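# Assemble two printed parts like the displayed glue bottle

## Task

Join the two 3D-printed parts so the result matches the complete glue bottle displayed on the stand, and do it quickly.

## Robot and tools

Robot: two Franka FR3 seven-joint arms, left_arm and right_arm, each with a Robotiq 140 two-finger gripper. The left_arm fingers are rigid. The right_arm fingers have a hinge and can fold. A part held near the fingertips (outer quarter of each pad) gets the requested squeeze. A part held deeper, nearer the palm, may be pulled inward and held loosely, or squeezed harder than asked, and the grip can slip later. Pressing a fingertip straight onto a surface also folds it easily unless the fingers are shut, so the next grasp can fail.

Frames: all poses, targets and results use the scene frame. Its origin is at table-top height, halfway between the nominal arm bases. +z is up, +x points out over the table, and left_arm sits on the +y side; image left/right do not match arm names. Calibrated bases: left_arm at (-0.023, +0.458, 0) m, quat_wxyz (+1.000, 0, 0, +0.006); right_arm at (-0.015, -0.292, 0) m, quat_wxyz (+1.000, 0, 0, +0.025). Reported hand positions can be off by a few centimetres, more at long reach. Gripper axes: fingers point along its +z, and they open and close along its y. end_effector_position is the spot between the pads when closed. The fingertips extend about 33 mm past it at gaps up to 40 mm, and about 9 mm past it when fully open. A big wrist rotation may swing the elbow.

Row layout (used by execute_actions and move): 20 numbers. The first 10 are for left_arm: x, y, z in metres, then qw, qx, qy, qz (w first), then gripper position, force_limit, speed. The next 10 are the same for right_arm. Both arms are always included. x, y, z and the quaternion are an absolute pose in the scene frame, not an offset. The three gripper numbers each range from -1 to 1. Position +1 is fully open (140 mm), about -0.8 brings the pads together, and -1 closes until blocked. Speed gives about 30 mm/s at -1, 140 at 0 and 250 at +1. With a slow close, force_limit gives about 14 N at -1, 40 N at 0 and 58 N at +1. Faster closes from farther away squeeze much harder, up to about 116 N. force_limit and speed start at +1. To leave an arm idle, repeat its last reported pose and its last gripper numbers. Keep sending the same quaternion to hold an orientation.

execute_actions(actions, cameras): actions is a list of actions. Each action is a list of up to 15 rows, one per 1/30 s step. A short action repeats its last row to fill 15 steps, and each action lasts 0.5 s. If any target is more than 0.6 m from that gripper's current position along any of its axes, that action is rejected for both arms. Each step, the controller limits the commanded pose to 70 mm and 16 degrees from the measured one, so a far target needs several actions. The result's Hand target line shows where each arm was actually sent. An empty actions list returns camera images. cameras takes names, ["all"] or [].

move(target, speed, blend, blocking, cameras): moves each gripper in a straight line to a 20-number row, or through up to 15 rows, with no 0.6 m limit. speed is in m/s, from 0.002 to 2, default 0.25, given as one value or one per target. Rotation is capped at twice that in rad/s and at most 2.5 rad/s. blend is in metres and rounds the corners of intermediate targets; 0 means stop at each. Finger number changes take effect at the first target or after arriving. A move stops after 10 s. It does not avoid obstacles, and faster moves hit harder and lag more. blocking=false returns after about 0.5 s while the move continues, and a new move replaces the running one. The result ends with a move: line giving the ending (done, off_target, moving, held, fault) and any limits (paced = clipped, held = steps withheld). done means at rest within 3 mm and 2 degrees of the target; it says nothing about contact.

wait(seconds 0 to 10): lets time pass with the last commands. stop: brakes a running move; the fingers keep moving. zoom_image(camera, region [x0, y0, x1, y1] in pixels, at most 504 by 504): zooms into the newest image from cam_high, cam_low, cam_bench, cam_left_wrist or cam_right_wrist, each 896x504. clear_fault(arm): clears a reported torque or force fault on left_arm or right_arm. read_manual: licence text only. finished_scene(scene 1): ends the scene permanently, so the assembly must stay in place without the robot.

Result lines: per-arm end_effector_position and end_effector_quat_wxyz; Hand target; Tool commands; gripper position_measured in counts (3 open, about 75 is 100 mm, 139 is 60 mm, 200 is 20 mm, 230 pads touching). object_status: 0 moving, 1 blocked while opening, 2 blocked while closing (a grasp), 3 reached the command or pads met (unclear if holding). After a grasp, check for 2. To grip harder, raise force_limit and change position slightly, for example -1 to -0.98. To grip more softly, open and close again slowly. Joint torques, External joint torques and Flange force (along the gripper's own axes, including held weight) show loads. Joint velocities may read within noise. MOTOR HOT warns before an over-temperature stop of 30 to 60 s.

Faults: an arm stops on contact torque at its joint limits (35, 35, 32, 30, 12, 12, 12 N m), on 40 N net outside force (held weight included), when a joint goes past its range, or when a joint moves too fast. It stays stopped until clear_fault; release the grip first if the grip pins it. Avoid letting parts fall or leave the table, dropping or releasing moving parts, slamming or pushing hard, squeezing hard on a part still resting on something, and any contact between the two grippers. Never close one gripper on the other arm's fingers; a moderate clash between the arms can fail the task. Smooth, quick, gentle motion is best.

Each tool is called after "Emit:" in YAML: its name, and indented under it one key for each argument.

## Session

Emit:
execute_actions:
  actions: []

Scene clock: 0.00 s.
left_arm: end_effector_position=(+0.2730, +0.8706, +0.1548) position_measured=3 object_status=3 end_effector_quat_wxyz=(-0.314, -0.411, +0.572, +0.637) | right_arm: end_effector_position=(+0.5053, -0.2475, +0.2189) position_measured=3 object_status=3 end_effector_quat_wxyz=(+0.008, +0.896, -0.440, -0.055)
Joint positions: left_arm=[0.411 0.865 -0.054 -1.599 1.019 1.125 0.372] | right_arm=[0.013 0.018 0 -2.029 0.044 1.943 -0.614]
Joint velocities: within noise
Joint torques (N m): no reading
External joint torques (N m): no reading
Flange force (N): no reading
Hand target: left_arm +0.2730, +0.8706, +0.1548; -0.314, -0.411, +0.572, +0.637 | right_arm +0.5053, -0.2475, +0.2189; +0.008, +0.896, -0.440, -0.055
Tool commands: left_gripper/position=+1.0 left_gripper/force_limit=+1.0 left_gripper/speed=+1.0 right_gripper/position=+1.0 right_gripper/force_limit=+1.0 right_gripper/speed=+1.0

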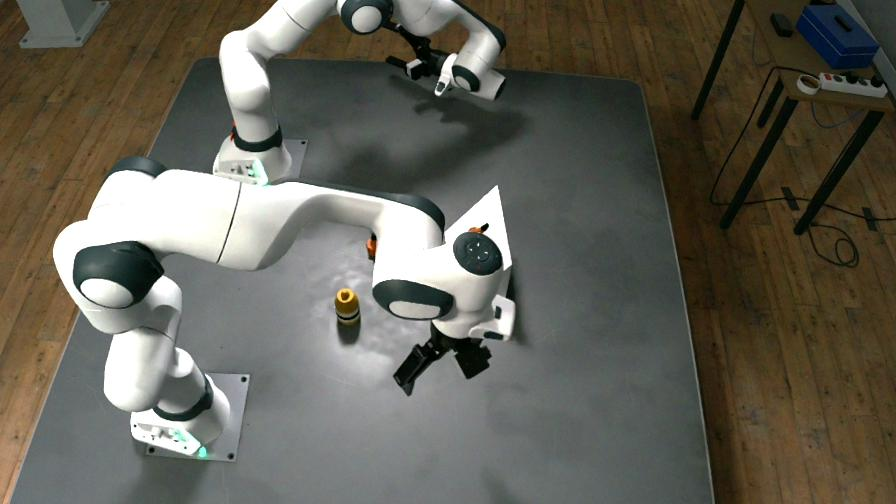

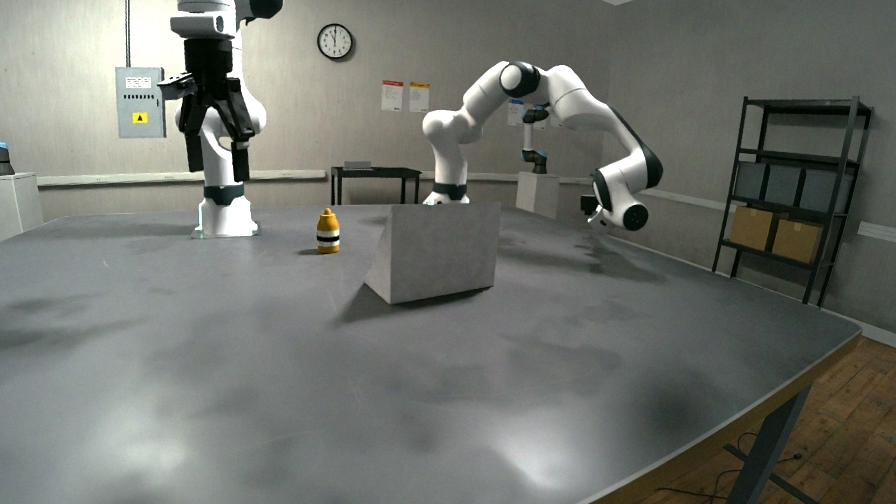

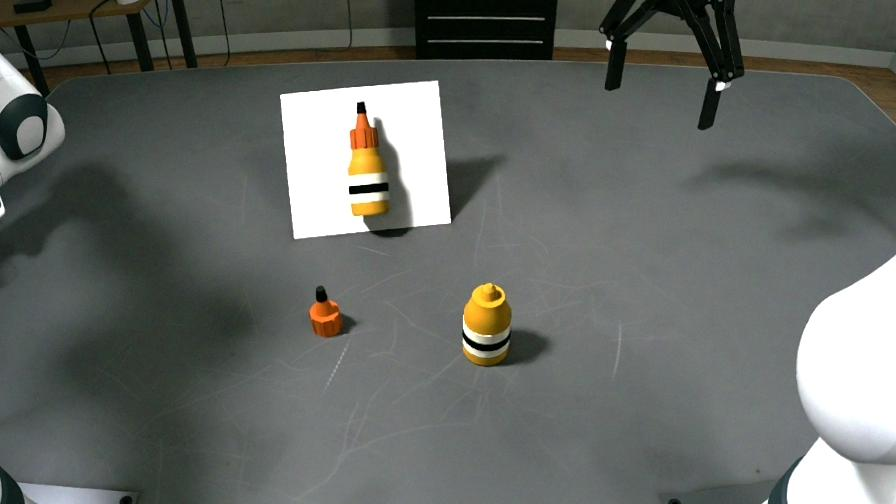

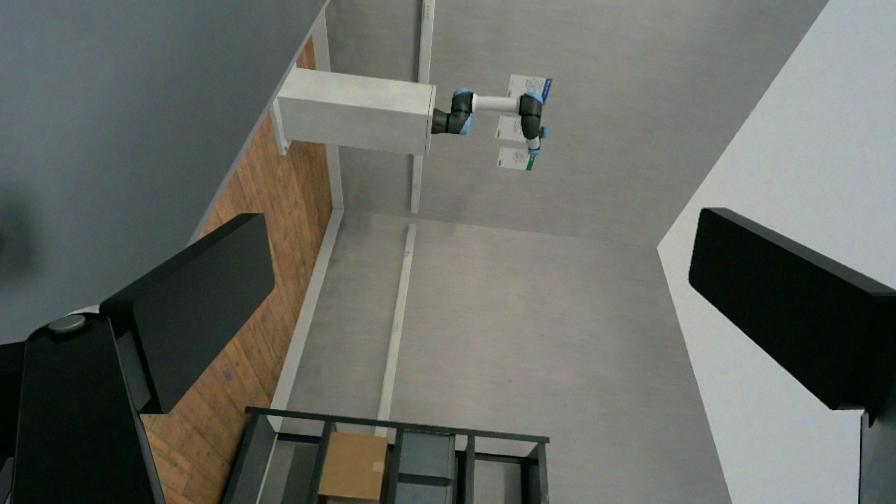

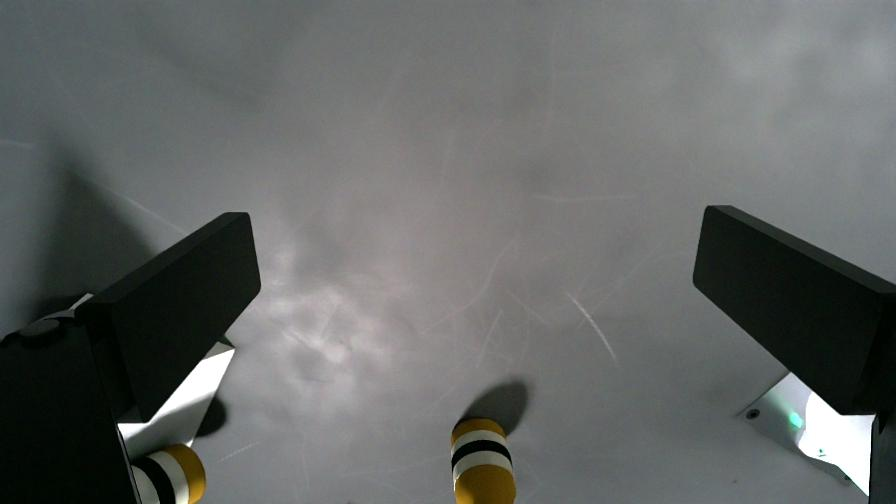

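Emit:
zoom_image:
  camera: "cam_bench"
  region: [280, 260, 540, 390]

Emit:
zoom_image:
  camera: "cam_bench"
  region: [270, 80, 470, 240]

Emit:
zoom_image:
  camera: "cam_low"
  region: [290, 190, 370, 270]

Emit:
zoom_image:
  camera: "cam_high"
  region: [310, 220, 430, 340]

Scaled by 1.938 from the camera's 896x504 image, which has a finer 1280x720 frame.

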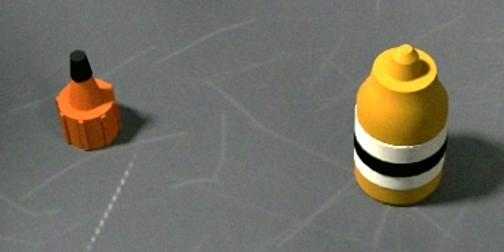

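Scaled by 2.520 from the camera's 896x504 image, which has a finer 1280x720 frame.

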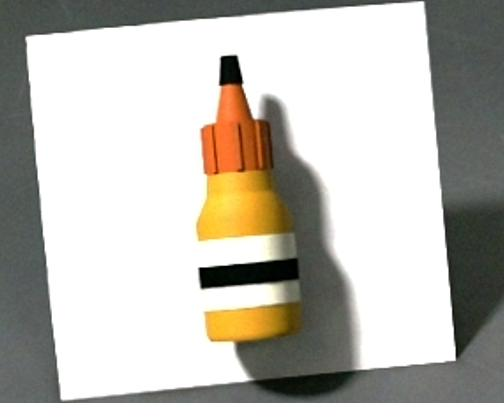

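Scaled by 6.300 from the camera's 896x504 image, which has a finer 1280x720 frame.

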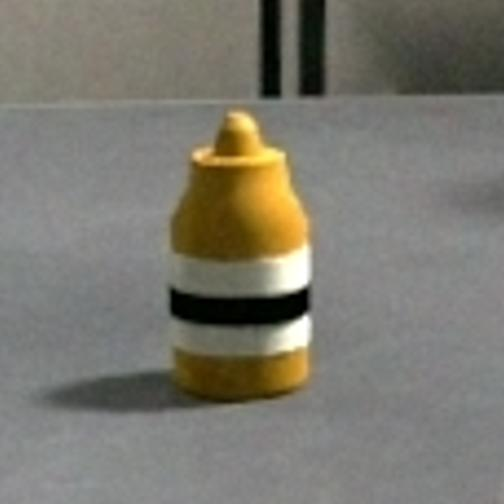

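Scaled by 4.200 from the camera's 896x504 image, which has a finer 1280x720 frame.

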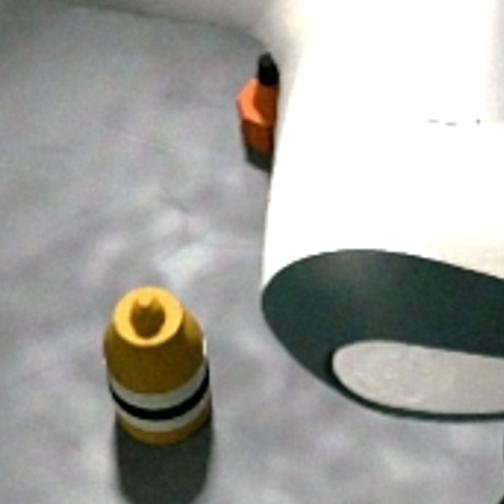

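Emit:
move:
  target: [0.2730,0.8706,0.1548,-0.314,-0.411,0.572,0.637,1,1,1,0.307,0.179,0.19,0,0.8988,-0.4384,0,1,-1,-0.5]
  cameras: ["all"]
  speed: 0.35

Scene clock: 4.47 s.
left_arm: end_effector_position=(+0.2730, +0.8706, +0.1548) position_measured=3 object_status=3 end_effector_quat_wxyz=(-0.314, -0.411, +0.572, +0.637) | right_arm: end_effector_position=(+0.3070, +0.1797, +0.1903) position_measured=3 object_status=3 end_effector_quat_wxyz=(-0.002, +0.900, -0.437, -0.001)
Joint positions: left_arm=[0.411 0.865 -0.054 -1.599 1.019 1.125 0.372] | right_arm=[0.44 0.107 0.494 -2.028 -0.056 2.125 0.344]
Joint velocities: left_arm=[within noise] | right_arm=[-0.002 -0.001 0.001 -0.001 0 0 0.006]
Joint torques (N m): left_arm=[-0.29 -50.75 0.99 17.25 1.7 -2.3 0.2] | right_arm=[-0.13 -30.96 1.94 24.98 0.45 2.28 0.21]
External joint torques (N m): left_arm=[-0.22 -1.58 -0.26 -0.54 -0.27 -0.12 0.11] | right_arm=[-0.19 0.1 0.17 1.12 -0.18 -0.27 0.21]
Flange force (N): left_arm=[4.4 5.0 3.6] | right_arm=[-1.9 -4.9 -1.8]
Hand target: left_arm +0.2730, +0.8706, +0.1548; -0.314, -0.411, +0.572, +0.637 | right_arm +0.3070, +0.1790, +0.1900; +0.000, +0.899, -0.438, +0.000
Off the commanded pose: left_arm 0.000 m, 0 deg | right_arm 0.001 m, 0 deg.
move: done
camera_calibration:
cam_right_wrist: T_world_to_cam=[[-0.792281, -0.610067, -0.0104354, 0.364943], [-0.567452, 0.730436, 0.380082, -0.0324864], [-0.224253, 0.307053, -0.924894, 0.3337], [0, 0, 0, 1]] pos_world=[0.345536, 0.143905, 0.324793]

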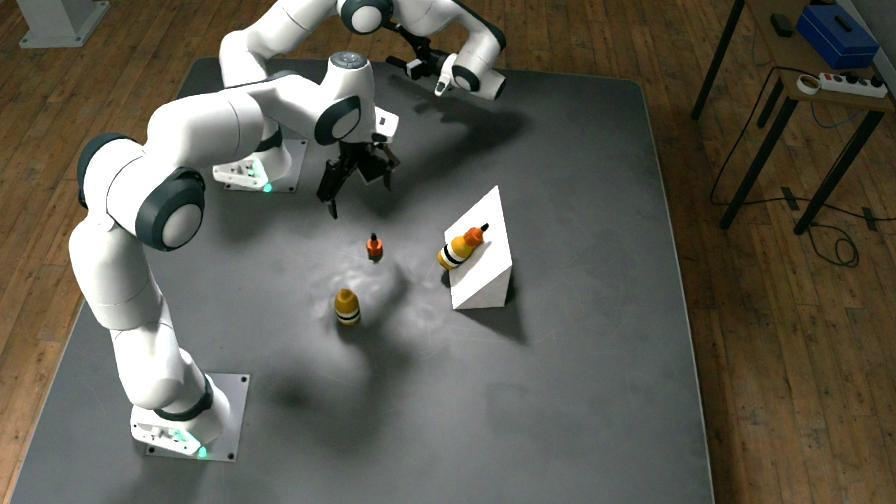

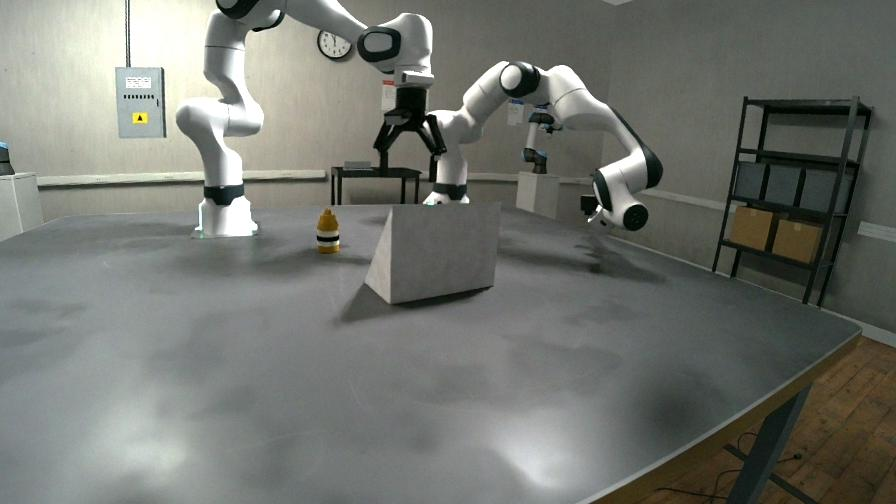

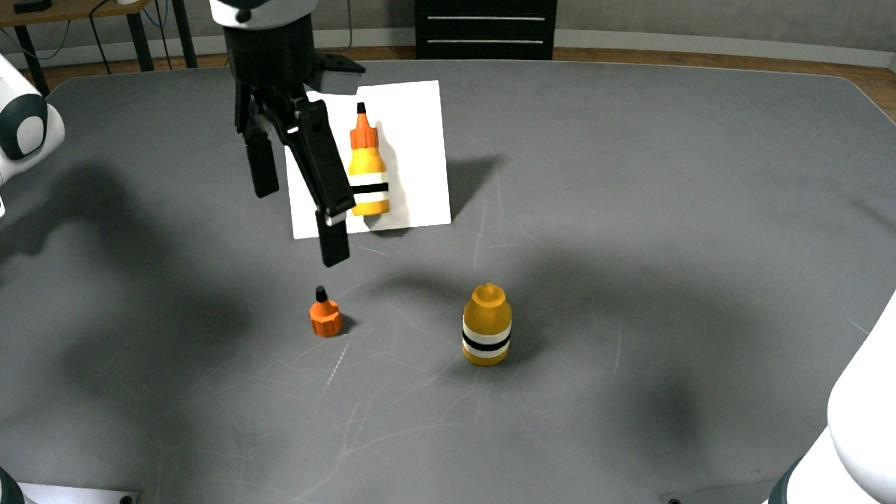

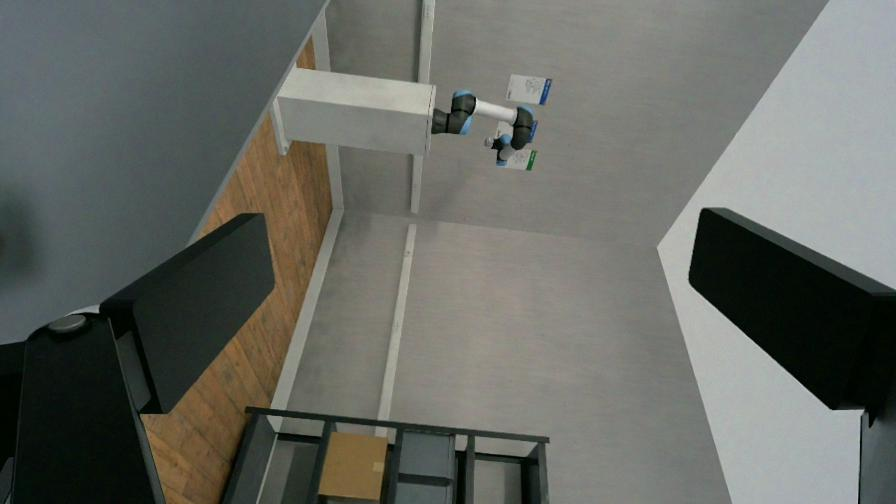

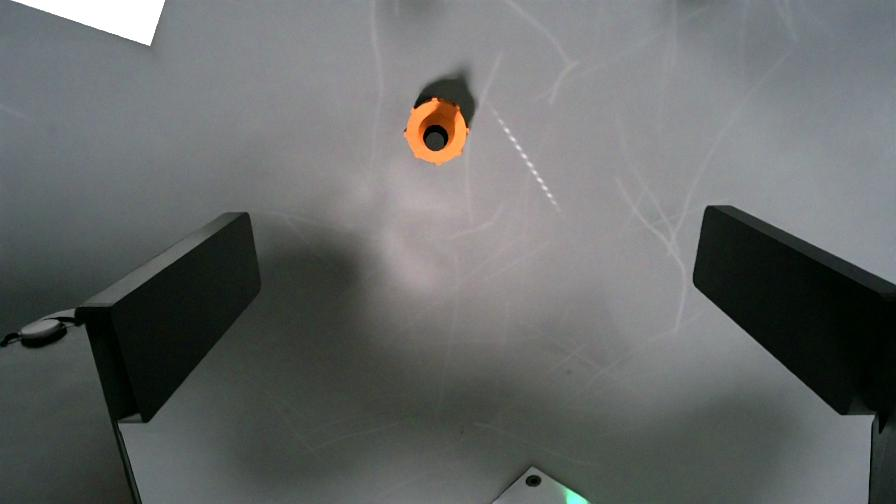

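Emit:
move:
  target: [0.2730,0.8706,0.1548,-0.314,-0.411,0.572,0.637,1,1,1,0.325,0.183,0.11,0,0.8988,-0.4384,0,0.1,-1,0]
  cameras: ["cam_right_wrist","cam_bench","cam_low"]

Scene clock: 6.27 s.
left_arm: end_effector_position=(+0.2730, +0.8706, +0.1548) position_measured=3 object_status=3 end_effector_quat_wxyz=(-0.314, -0.411, +0.572, +0.637) | right_arm: end_effector_position=(+0.3237, +0.1817, +0.1096) position_measured=117 object_status=3 end_effector_quat_wxyz=(+0.002, +0.900, -0.437, -0.002)
Joint positions: left_arm=[0.411 0.865 -0.054 -1.599 1.019 1.125 0.372] | right_arm=[0.453 0.261 0.464 -2.059 -0.15 2.283 0.385]
Joint velocities: left_arm=[within noise] | right_arm=[0.001 0 0.002 0 -0.002 0.001 0.007]
Joint torques (N m): left_arm=[-0.34 -50.81 1.1 17.26 1.7 -2.27 0.18] | right_arm=[0.09 -35.17 3.81 23.47 0.34 2.83 0.26]
External joint torques (N m): left_arm=[-0.15 -1.61 -0.07 -0.56 -0.27 -0.09 0.08] | right_arm=[0.05 -0.15 -0.16 1.14 -0.22 0.3 0.26]
Flange force (N): left_arm=[4.4 5.0 3.9] | right_arm=[-1.6 -3.9 0.1]
Hand target: left_arm +0.2730, +0.8706, +0.1548; -0.314, -0.411, +0.572, +0.637 | right_arm +0.3250, +0.1830, +0.1100; +0.000, +0.899, -0.438, +0.000
Off the commanded pose: left_arm 0.000 m, 0 deg | right_arm 0.002 m, 0 deg.
move: done
camera_calibration:
cam_right_wrist: T_world_to_cam=[[-0.792433, -0.60995, -0.00328591, 0.377876], [-0.565746, 0.73297, 0.377739, 0.0054288], [-0.227993, 0.301192, -0.925906, 0.2646], [0, 0, 0, 1]] pos_world=[0.36284, 0.146811, 0.244186]
Images, in order (width x height): cam_low 896x504, cam_bench 896x504, cam_right_wrist 896x504.

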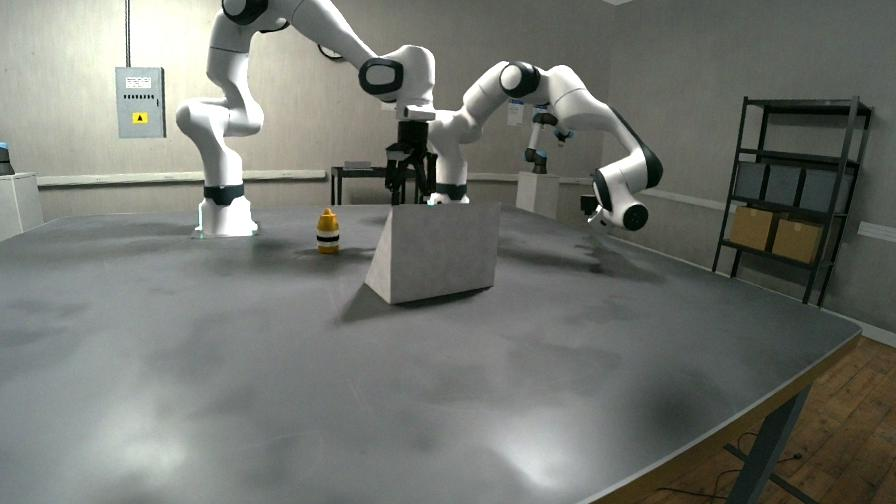

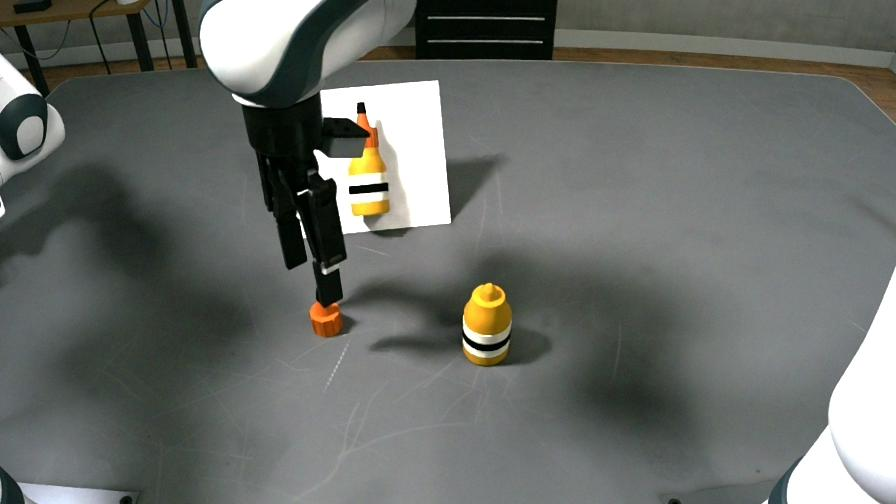

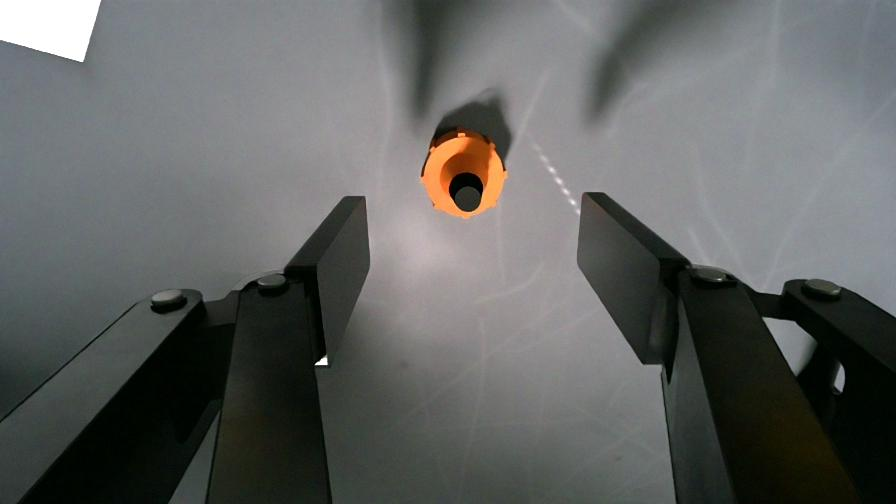

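Emit:
move:
  target:
    - [0.2730,0.8706,0.1548,-0.314,-0.411,0.572,0.637,1,1,1,0.325,0.1825,0.043,0,0.8988,-0.4384,0,0.1,-0.05,-1]
    - [0.2730,0.8706,0.1548,-0.314,-0.411,0.572,0.637,1,1,1,0.325,0.1825,0.043,0,0.8988,-0.4384,0,-1,-0.05,-1]
  cameras: ["cam_right_wrist","cam_bench"]
  speed: 0.12

Scene clock: 9.73 s.
left_arm: end_effector_position=(+0.2730, +0.8706, +0.1548) position_measured=3 object_status=3 end_effector_quat_wxyz=(-0.314, -0.411, +0.572, +0.637) | right_arm: end_effector_position=(+0.3240, +0.1813, +0.0423) position_measured=174 object_status=0 end_effector_quat_wxyz=(+0.002, +0.899, -0.437, -0.001)
Joint positions: left_arm=[0.411 0.865 -0.054 -1.599 1.019 1.125 0.372] | right_arm=[0.49 0.38 0.417 -2.09 -0.227 2.423 0.438]
Joint torques (N m): left_arm=[-0.27 -50.81 1.08 17.25 1.69 -2.27 0.2] | right_arm=[0.1 -37.73 5.08 21.41 0.46 2.75 0.32]
External joint torques (N m): left_arm=[-0.27 -1.5 -0.23 -0.61 -0.29 -0.08 0.1] | right_arm=[0.09 -0.25 -0.11 0.94 -0.03 0.24 0.32]
Flange force (N): left_arm=[4.5 4.8 3.7] | right_arm=[-1.5 -2.6 0.2]
Hand target: left_arm +0.2730, +0.8706, +0.1548; -0.314, -0.411, +0.572, +0.637 | right_arm +0.3250, +0.1825, +0.0430; +0.000, +0.899, -0.438, +0.000
Off the commanded pose: left_arm 0.000 m, 0 deg | right_arm 0.002 m, 0 deg.
move: done
camera_calibration:
cam_right_wrist: T_world_to_cam=[[-0.793536, -0.608513, -0.00349309, 0.377658], [-0.564571, 0.734067, 0.377368, 0.0307157], [-0.227069, 0.301427, -0.926057, 0.202209], [0, 0, 0, 1]] pos_world=[0.362942, 0.146311, 0.176985]
Images, in order (width x height): cam_bench 896x504, cam_right_wrist 896x504.

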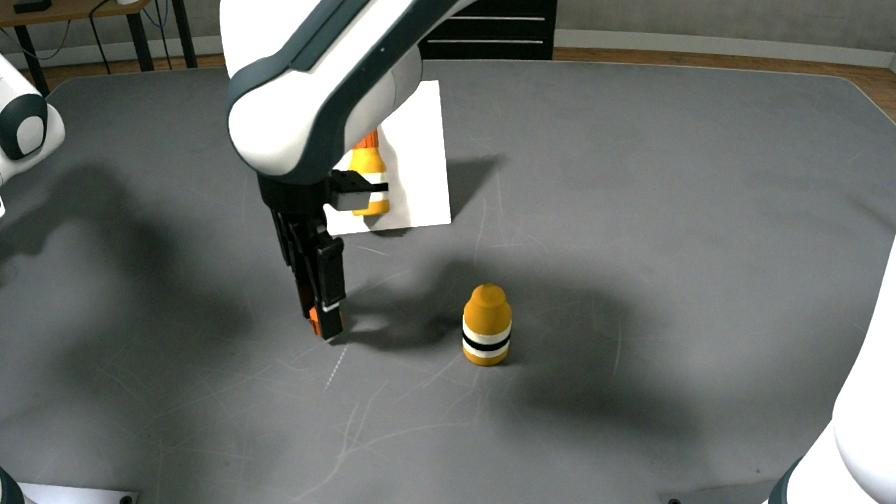

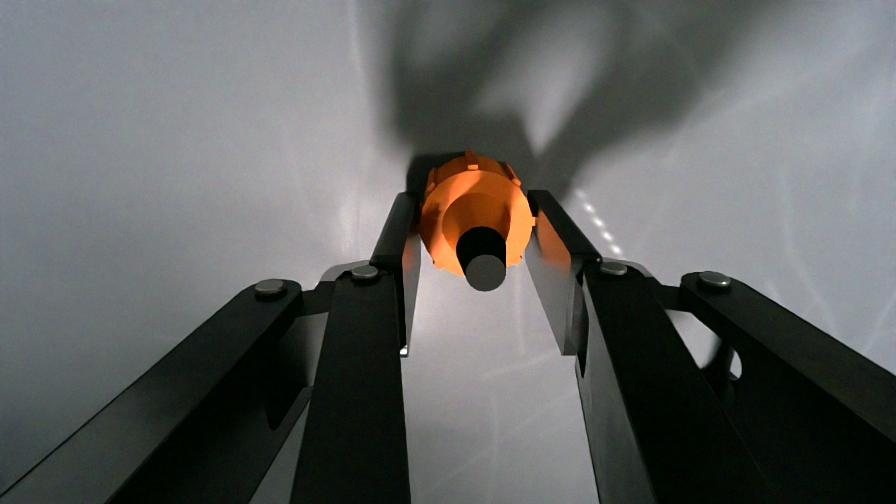

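Emit:
wait:
  seconds: 0.5

Emit:
move:
  target: [0.2730,0.8706,0.1548,-0.314,-0.411,0.572,0.637,1,1,1,0.325,0.1825,0.20,0,0.8988,-0.4384,0,-1,-0.05,-1]
  cameras: ["cam_right_wrist","cam_bench"]

Scene clock: 10.50 s.
left_arm: end_effector_position=(+0.2730, +0.8706, +0.1548) position_measured=3 object_status=3 end_effector_quat_wxyz=(-0.314, -0.411, +0.572, +0.637) | right_arm: end_effector_position=(+0.3240, +0.1813, +0.0423) position_measured=174 object_status=2 end_effector_quat_wxyz=(+0.002, +0.899, -0.437, -0.001)
Joint positions: left_arm=[0.411 0.865 -0.054 -1.599 1.019 1.125 0.372] | right_arm=[0.49 0.38 0.417 -2.09 -0.227 2.423 0.438]
Joint torques (N m): left_arm=[-0.27 -50.78 1.11 17.31 1.69 -2.28 0.19] | right_arm=[0.03 -37.74 5.05 21.38 0.47 2.75 0.21]
External joint torques (N m): left_arm=[-0.34 -1.59 -0.26 -0.48 -0.28 -0.08 0.1] | right_arm=[0.09 -0.39 -0.06 0.95 -0.02 0.24 0.21]
Flange force (N): left_arm=[4.3 4.9 3.4] | right_arm=[-1.2 -2.3 -0.1]
Hand target: left_arm +0.2730, +0.8706, +0.1548; -0.314, -0.411, +0.572, +0.637 | right_arm +0.3250, +0.1825, +0.0430; +0.000, +0.899, -0.438, +0.000
Tool commands: left_gripper/position=+1.0 left_gripper/force_limit=+1.0 left_gripper/speed=+1.0 right_gripper/position=-1.0 right_gripper/force_limit=-0.05 right_gripper/speed=-1.0
Off the commanded pose: left_arm 0.000 m, 0 deg | right_arm 0.002 m, 0 deg.
wait: 0.50 s; at rest from the start

Scene clock: 12.13 s.
left_arm: end_effector_position=(+0.2730, +0.8706, +0.1548) position_measured=3 object_status=3 end_effector_quat_wxyz=(-0.314, -0.411, +0.572, +0.637) | right_arm: end_effector_position=(+0.3257, +0.1832, +0.2004) position_measured=174 object_status=2 end_effector_quat_wxyz=(-0.002, +0.898, -0.440, +0.002)
Joint positions: left_arm=[0.411 0.865 -0.054 -1.599 1.019 1.125 0.372] | right_arm=[0.447 0.138 0.472 -1.963 -0.076 2.089 0.343]
Joint velocities: left_arm=[within noise] | right_arm=[0.001 0 0 0 0.001 -0.003 -0.005]
Joint torques (N m): left_arm=[-0.25 -50.77 1.03 17.26 1.69 -2.27 0.14] | right_arm=[-0.64 -32.71 2.48 24.81 1.08 2.22 -0.17]
External joint torques (N m): left_arm=[-0.19 -1.51 -0.23 -0.59 -0.28 -0.09 0.05] | right_arm=[-0.58 -0.17 0.4 0.87 0.44 -0.3 -0.17]
Flange force (N): left_arm=[4.6 4.8 3.8] | right_arm=[0.1 -2.0 -2.6]
Hand target: left_arm +0.2730, +0.8706, +0.1548; -0.314, -0.411, +0.572, +0.637 | right_arm +0.3250, +0.1825, +0.2000; +0.000, +0.899, -0.438, +0.000
Off the commanded pose: left_arm 0.000 m, 0 deg | right_arm 0.001 m, 0 deg.
move: done
camera_calibration:
cam_right_wrist: T_world_to_cam=[[-0.796972, -0.603877, -0.0129395, 0.382909], [-0.563712, 0.735929, 0.375017, -0.0295312], [-0.216941, 0.306172, -0.926928, 0.344428], [0, 0, 0, 1]] pos_world=[0.363242, 0.147509, 0.335289]
Images, in order (width x height): cam_bench 896x504, cam_right_wrist 896x504.

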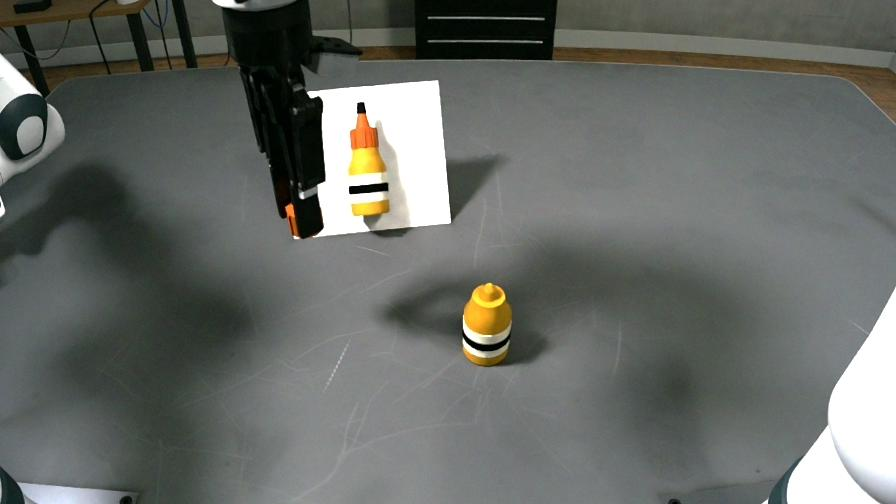

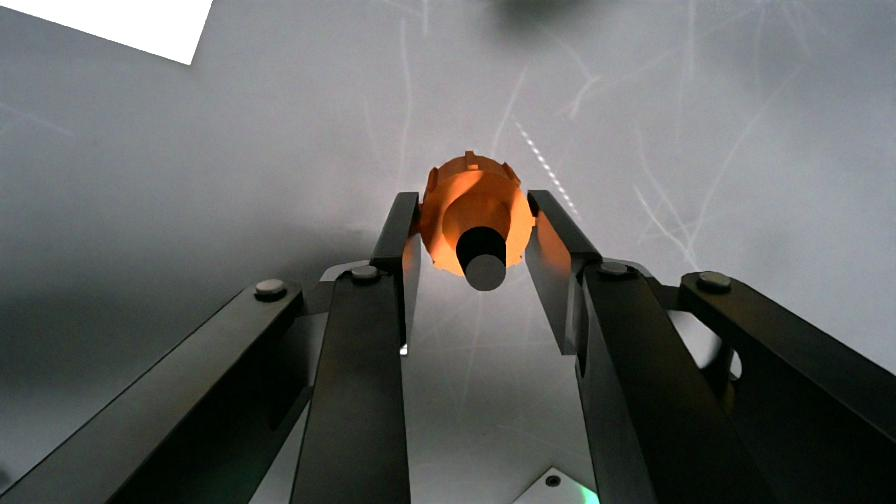

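Emit:
move:
  target: [0.2730,0.8706,0.1548,-0.314,-0.411,0.572,0.637,1,1,1,0.242,0.05,0.20,0,0.8988,-0.4384,0,-1,-0.05,-1]
  cameras: ["cam_right_wrist","cam_bench"]

Scene clock: 14.37 s.
left_arm: end_effector_position=(+0.2730, +0.8706, +0.1548) position_measured=3 object_status=3 end_effector_quat_wxyz=(-0.314, -0.411, +0.572, +0.637) | right_arm: end_effector_position=(+0.2419, +0.0489, +0.1995) position_measured=174 object_status=2 end_effector_quat_wxyz=(+0.002, +0.898, -0.441, +0.001)
Joint positions: left_arm=[0.411 0.865 -0.054 -1.599 1.019 1.125 0.372] | right_arm=[0.482 -0.363 0.377 -2.482 0.153 2.133 0.147]
Joint velocities: left_arm=[within noise] | right_arm=[0.002 0 -0.001 -0.002 0 -0.001 -0.006]
Joint torques (N m): left_arm=[-0.27 -50.77 1.11 17.33 1.68 -2.27 0.11] | right_arm=[0.15 -17.86 -3.88 23.93 0.84 2.8 -0.22]
External joint torques (N m): left_arm=[-0.3 -1.64 -0.21 -0.43 -0.28 -0.08 0.02] | right_arm=[0.22 -0.96 0.08 0.36 0.22 0.26 -0.23]
Flange force (N): left_arm=[4.3 4.8 3.4] | right_arm=[0.5 2.5 -1.1]
Hand target: left_arm +0.2730, +0.8706, +0.1548; -0.314, -0.411, +0.572, +0.637 | right_arm +0.2420, +0.0500, +0.2000; +0.000, +0.899, -0.438, +0.000
Off the commanded pose: left_arm 0.000 m, 0 deg | right_arm 0.001 m, 0 deg.
move: done
camera_calibration:
cam_right_wrist: T_world_to_cam=[[-0.79814, -0.602453, -0.0047658, 0.233655], [-0.560139, 0.739123, 0.374089, 0.0216055], [-0.221848, 0.301245, -0.927381, 0.368081], [0, 0, 0, 1]] pos_world=[0.280249, 0.0139144, 0.334382]
Images, in order (width x height): cam_bench 896x504, cam_right_wrist 896x504.

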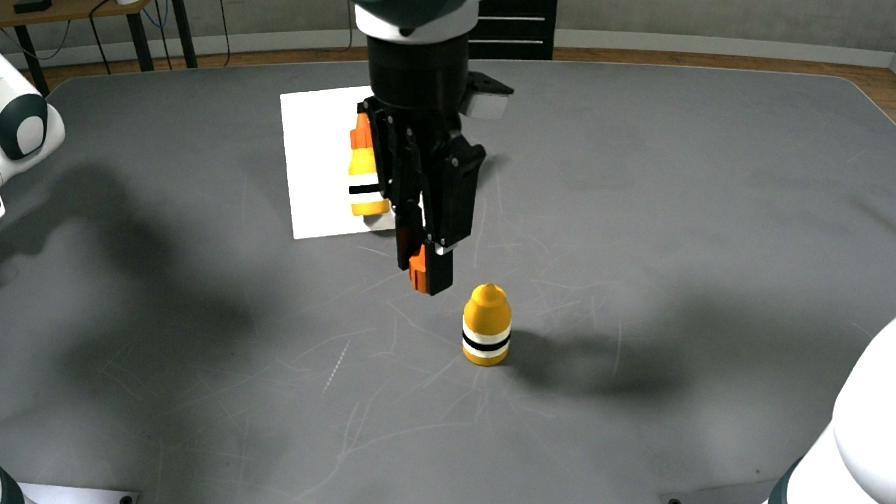

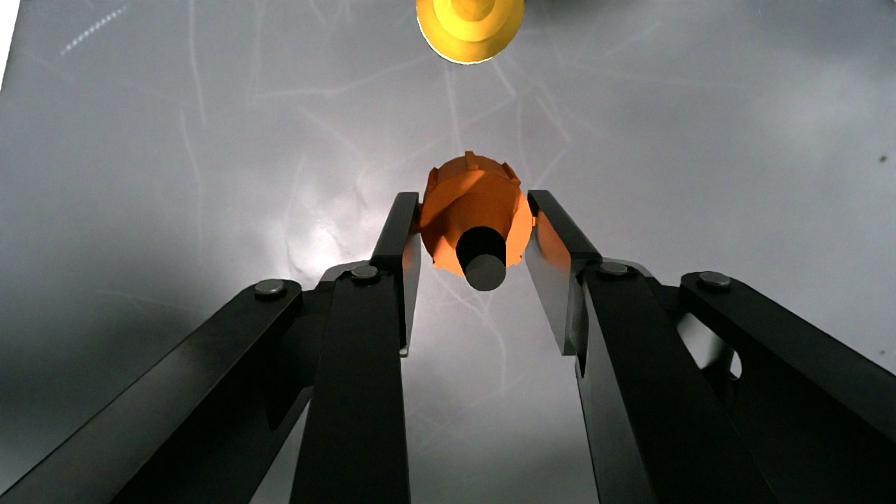

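Emit:
zoom_image:
  camera: "cam_right_wrist"
  region: [400, 0, 550, 100]

Scaled by 3.360 from the camera's 896x504 image, which has a finer 1280x720 frame.

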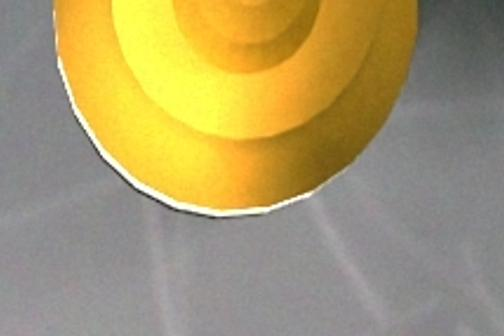

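Emit:
move:
  target: [0.2730,0.8706,0.1548,-0.314,-0.411,0.572,0.637,1,1,1,0.228,0.068,0.20,0,0.8988,-0.4384,0,-1,-0.05,-1]
  cameras: ["cam_right_wrist"]

Emit:
zoom_image:
  camera: "cam_right_wrist"
  region: [400, 0, 550, 120]

Scene clock: 15.97 s.
left_arm: end_effector_position=(+0.2730, +0.8706, +0.1548) position_measured=3 object_status=3 end_effector_quat_wxyz=(-0.314, -0.411, +0.572, +0.637) | right_arm: end_effector_position=(+0.2276, +0.0662, +0.1996) position_measured=174 object_status=2 end_effector_quat_wxyz=(+0.002, +0.901, -0.435, +0.001)
Joint positions: left_arm=[0.411 0.865 -0.054 -1.599 1.019 1.125 0.372] | right_arm=[0.494 -0.349 0.414 -2.465 0.16 2.134 0.178]
Joint velocities: left_arm=[within noise] | right_arm=[0 0.001 -0.001 0 0 -0.001 0.006]
Joint torques (N m): left_arm=[-0.33 -50.84 1.03 17.23 1.69 -2.29 0.19] | right_arm=[-0.59 -17.11 -3.34 24.91 1.06 2.8 0.33]
External joint torques (N m): left_arm=[-0.28 -1.61 -0.25 -0.59 -0.29 -0.1 0.1] | right_arm=[-0.64 0.02 0.72 1.2 0.44 0.24 0.33]
Flange force (N): left_arm=[4.7 5.1 3.8] | right_arm=[-2.5 -3.8 -0.9]
Hand target: left_arm +0.2730, +0.8706, +0.1548; -0.314, -0.411, +0.572, +0.637 | right_arm +0.2280, +0.0680, +0.2000; +0.000, +0.899, -0.438, +0.000
Off the commanded pose: left_arm 0.000 m, 0 deg | right_arm 0.002 m, 1 deg.
move: done
camera_calibration:
cam_right_wrist: T_world_to_cam=[[-0.789773, -0.613376, -0.00531767, 0.231571], [-0.570513, 0.731343, 0.373702, 0.0037561], [-0.225331, 0.298173, -0.927534, 0.3608], [0, 0, 0, 1]] pos_world=[0.266331, 0.0317122, 0.334482]
Images, in order (width x height): cam_right_wrist 896x504.

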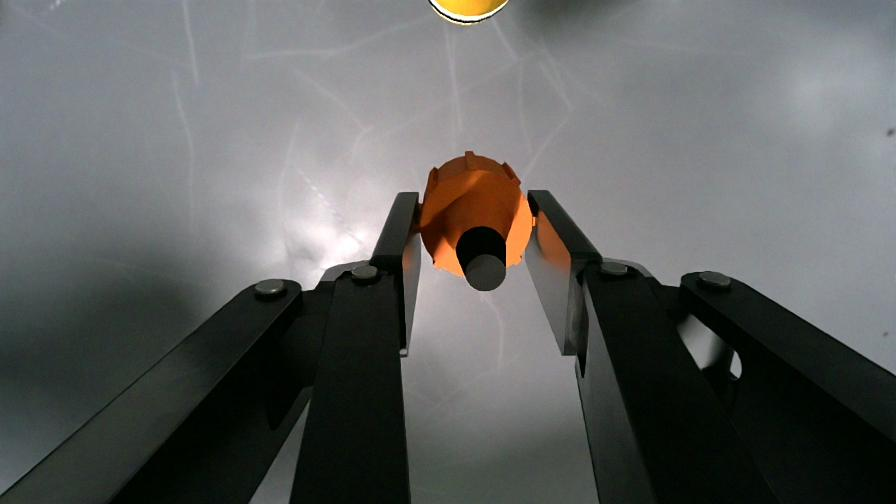

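Scaled by 3.360 from the camera's 896x504 image, which has a finer 1280x720 frame.

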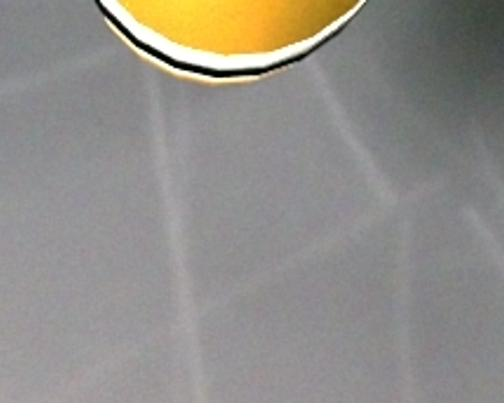

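Emit:
move:
  target: [0.2730,0.8706,0.1548,-0.314,-0.411,0.572,0.637,1,1,1,0.261,0.025,0.20,0,0.8988,-0.4384,0,-1,-0.05,-1]
  cameras: ["cam_right_wrist","cam_bench"]

Emit:
zoom_image:
  camera: "cam_right_wrist"
  region: [380, 0, 560, 150]

Scene clock: 17.67 s.
left_arm: end_effector_position=(+0.2730, +0.8706, +0.1548) position_measured=3 object_status=3 end_effector_quat_wxyz=(-0.314, -0.411, +0.572, +0.637) | right_arm: end_effector_position=(+0.2600, +0.0249, +0.1994) position_measured=174 object_status=2 end_effector_quat_wxyz=(+0.001, +0.897, -0.442, -0.002)
Joint positions: left_arm=[0.411 0.865 -0.054 -1.599 1.019 1.125 0.372] | right_arm=[0.47 -0.38 0.32 -2.505 0.142 2.134 0.088]
Joint velocities: left_arm=[within noise] | right_arm=[0 0.001 0 0 -0.001 0 -0.009]
Joint torques (N m): left_arm=[-0.26 -50.93 1.14 17.27 1.7 -2.27 0.19] | right_arm=[0.04 -18.04 -3.47 24.02 0.45 2.75 -0.19]
External joint torques (N m): left_arm=[-0.29 -1.47 -0.2 -0.67 -0.29 -0.08 0.1] | right_arm=[0.16 -1.28 0.12 0.4 -0.18 0.2 -0.19]
Flange force (N): left_arm=[4.7 4.9 3.8] | right_arm=[0.5 2.9 -1.7]
Hand target: left_arm +0.2730, +0.8706, +0.1548; -0.314, -0.411, +0.572, +0.637 | right_arm +0.2610, +0.0250, +0.2000; +0.000, +0.899, -0.438, +0.000
Off the commanded pose: left_arm 0.000 m, 0 deg | right_arm 0.001 m, 1 deg.
move: done
camera_calibration:
cam_right_wrist: T_world_to_cam=[[-0.800113, -0.599835, -0.00416514, 0.233939], [-0.556362, 0.739494, 0.378961, 0.0474971], [-0.224234, 0.305529, -0.925403, 0.379308], [0, 0, 0, 1]] pos_world=[0.298657, -0.0106885, 0.333988]
Images, in order (width x height): cam_bench 896x504, cam_right_wrist 896x504.

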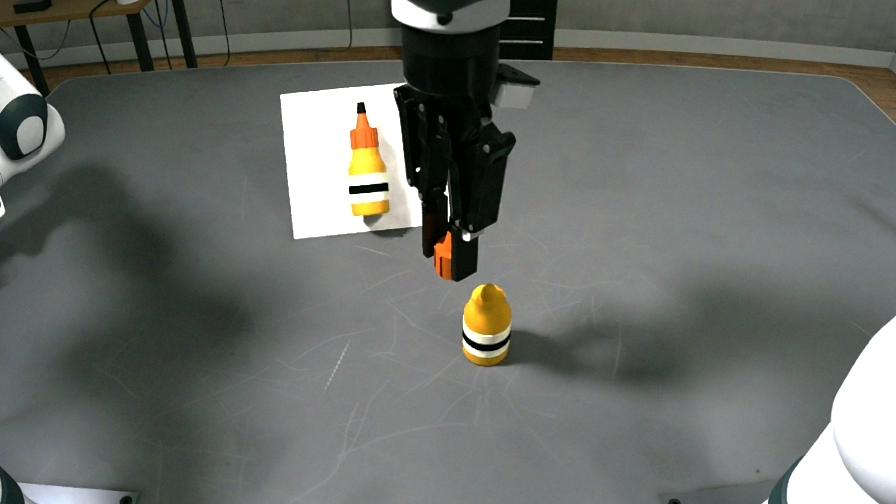

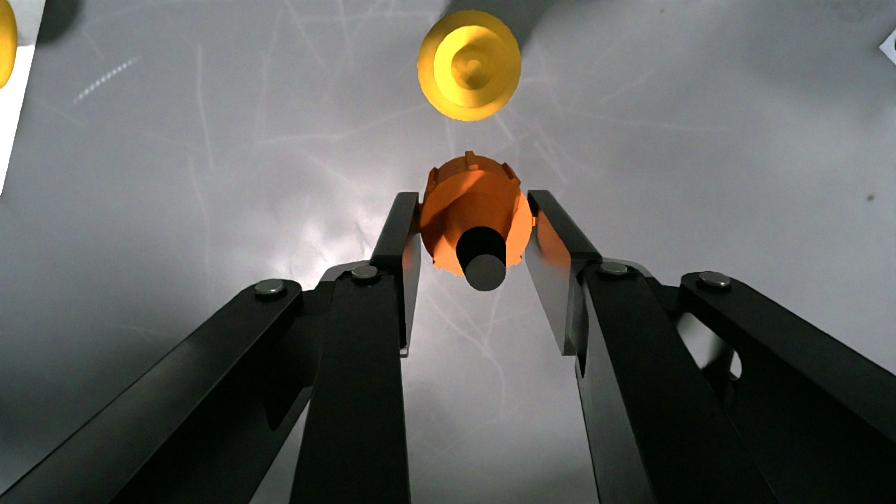

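Scaled by 2.800 from the camera's 896x504 image, which has a finer 1280x720 frame.

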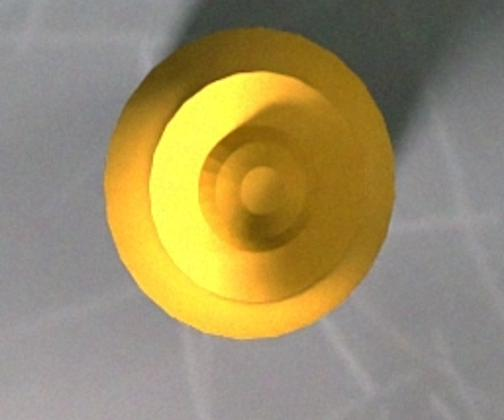

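Emit:
move:
  target: [0.2730,0.8706,0.1548,-0.314,-0.411,0.572,0.637,1,1,1,0.2860,-0.0143,0.168,0,0.8988,-0.4384,0,-1,-0.05,-1]
  cameras: ["cam_low","cam_bench","cam_high"]
  speed: 0.15

Emit:
zoom_image:
  camera: "cam_low"
  region: [280, 170, 380, 270]

Emit:
zoom_image:
  camera: "cam_bench"
  region: [420, 200, 560, 380]

Scene clock: 19.80 s.
left_arm: end_effector_position=(+0.2730, +0.8706, +0.1548) position_measured=3 object_status=3 end_effector_quat_wxyz=(-0.314, -0.411, +0.572, +0.637) | right_arm: end_effector_position=(+0.2853, -0.0143, +0.1684) position_measured=174 object_status=2 end_effector_quat_wxyz=(+0.000, +0.897, -0.442, -0.001)
Joint positions: left_arm=[0.411 0.865 -0.054 -1.599 1.019 1.125 0.372] | right_arm=[0.44 -0.365 0.253 -2.585 0.115 2.226 0.002]
Joint velocities: left_arm=[within noise] | right_arm=[0 0 0 -0.001 0.001 0 -0.005]
Joint torques (N m): left_arm=[-0.29 -50.85 1.05 17.28 1.7 -2.29 0.15] | right_arm=[-0.09 -17.49 -2.54 23.32 0.43 2.87 -0.09]
External joint torques (N m): left_arm=[-0.05 -1.59 -0.08 -0.56 -0.27 -0.12 0.06] | right_arm=[-0.07 -0.24 0.09 0.26 -0.15 0.3 -0.09]
Flange force (N): left_arm=[4.4 4.9 4.0] | right_arm=[0.2 -0.2 0.2]
Hand target: left_arm +0.2730, +0.8706, +0.1548; -0.314, -0.411, +0.572, +0.637 | right_arm +0.2860, -0.0143, +0.1680; +0.000, +0.899, -0.438, +0.000
Off the commanded pose: left_arm 0.000 m, 0 deg | right_arm 0.001 m, 1 deg.
move: done
Images, in order (width x height): cam_high 896x504, cam_low 896x504, cam_bench 896x504.

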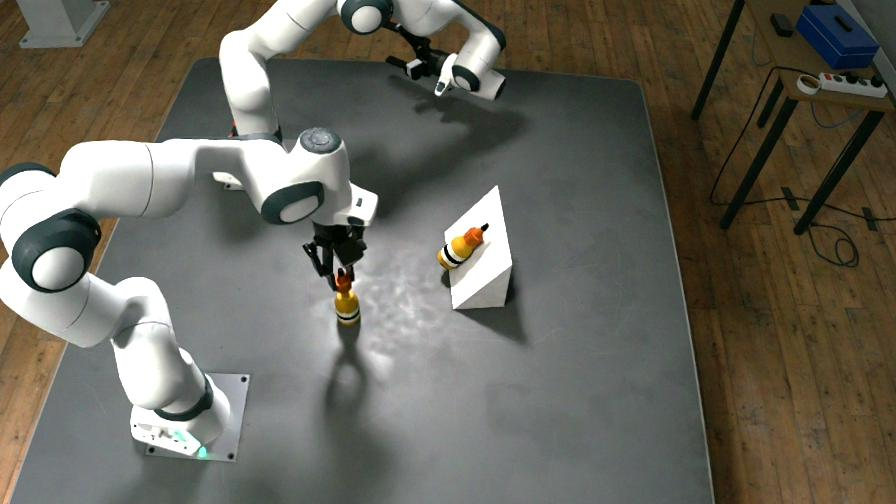

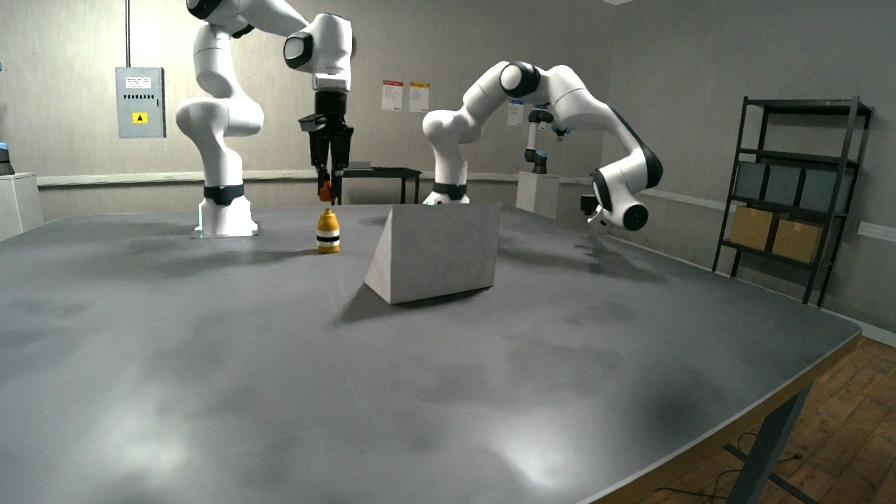

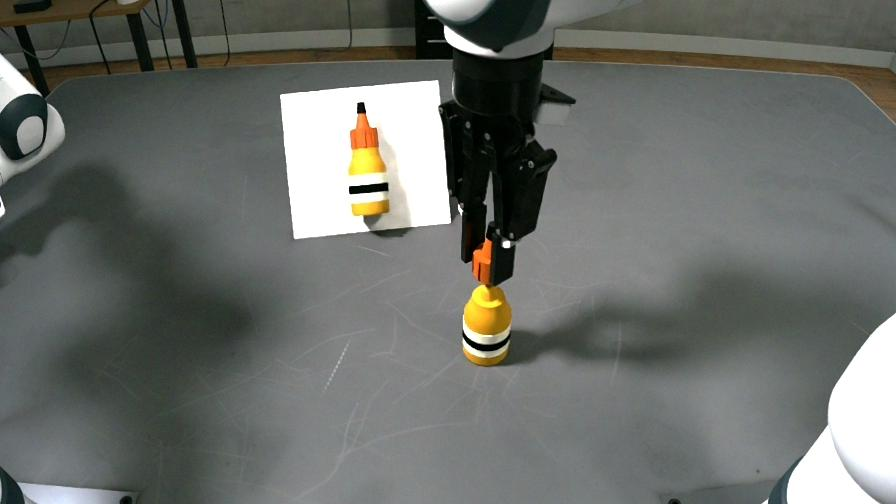

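Scaled by 5.040 from the camera's 896x504 image, which has a finer 1280x720 frame.

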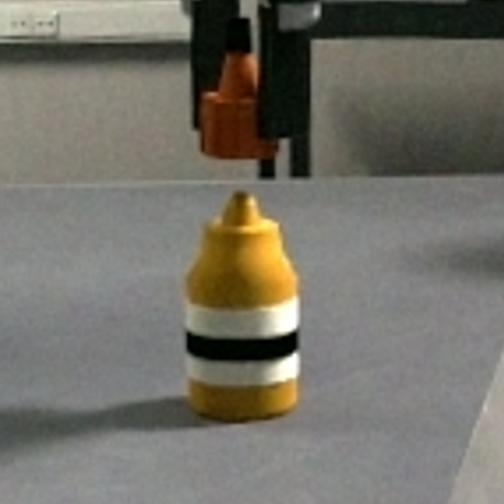

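Scaled by 2.800 from the camera's 896x504 image, which has a finer 1280x720 frame.

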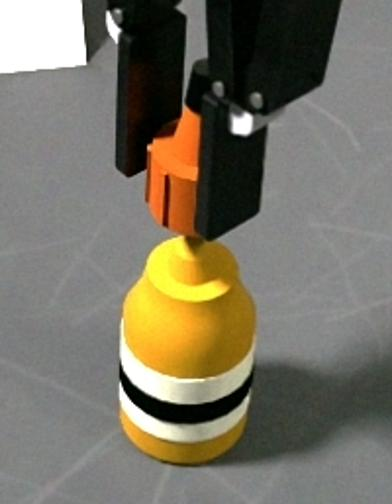

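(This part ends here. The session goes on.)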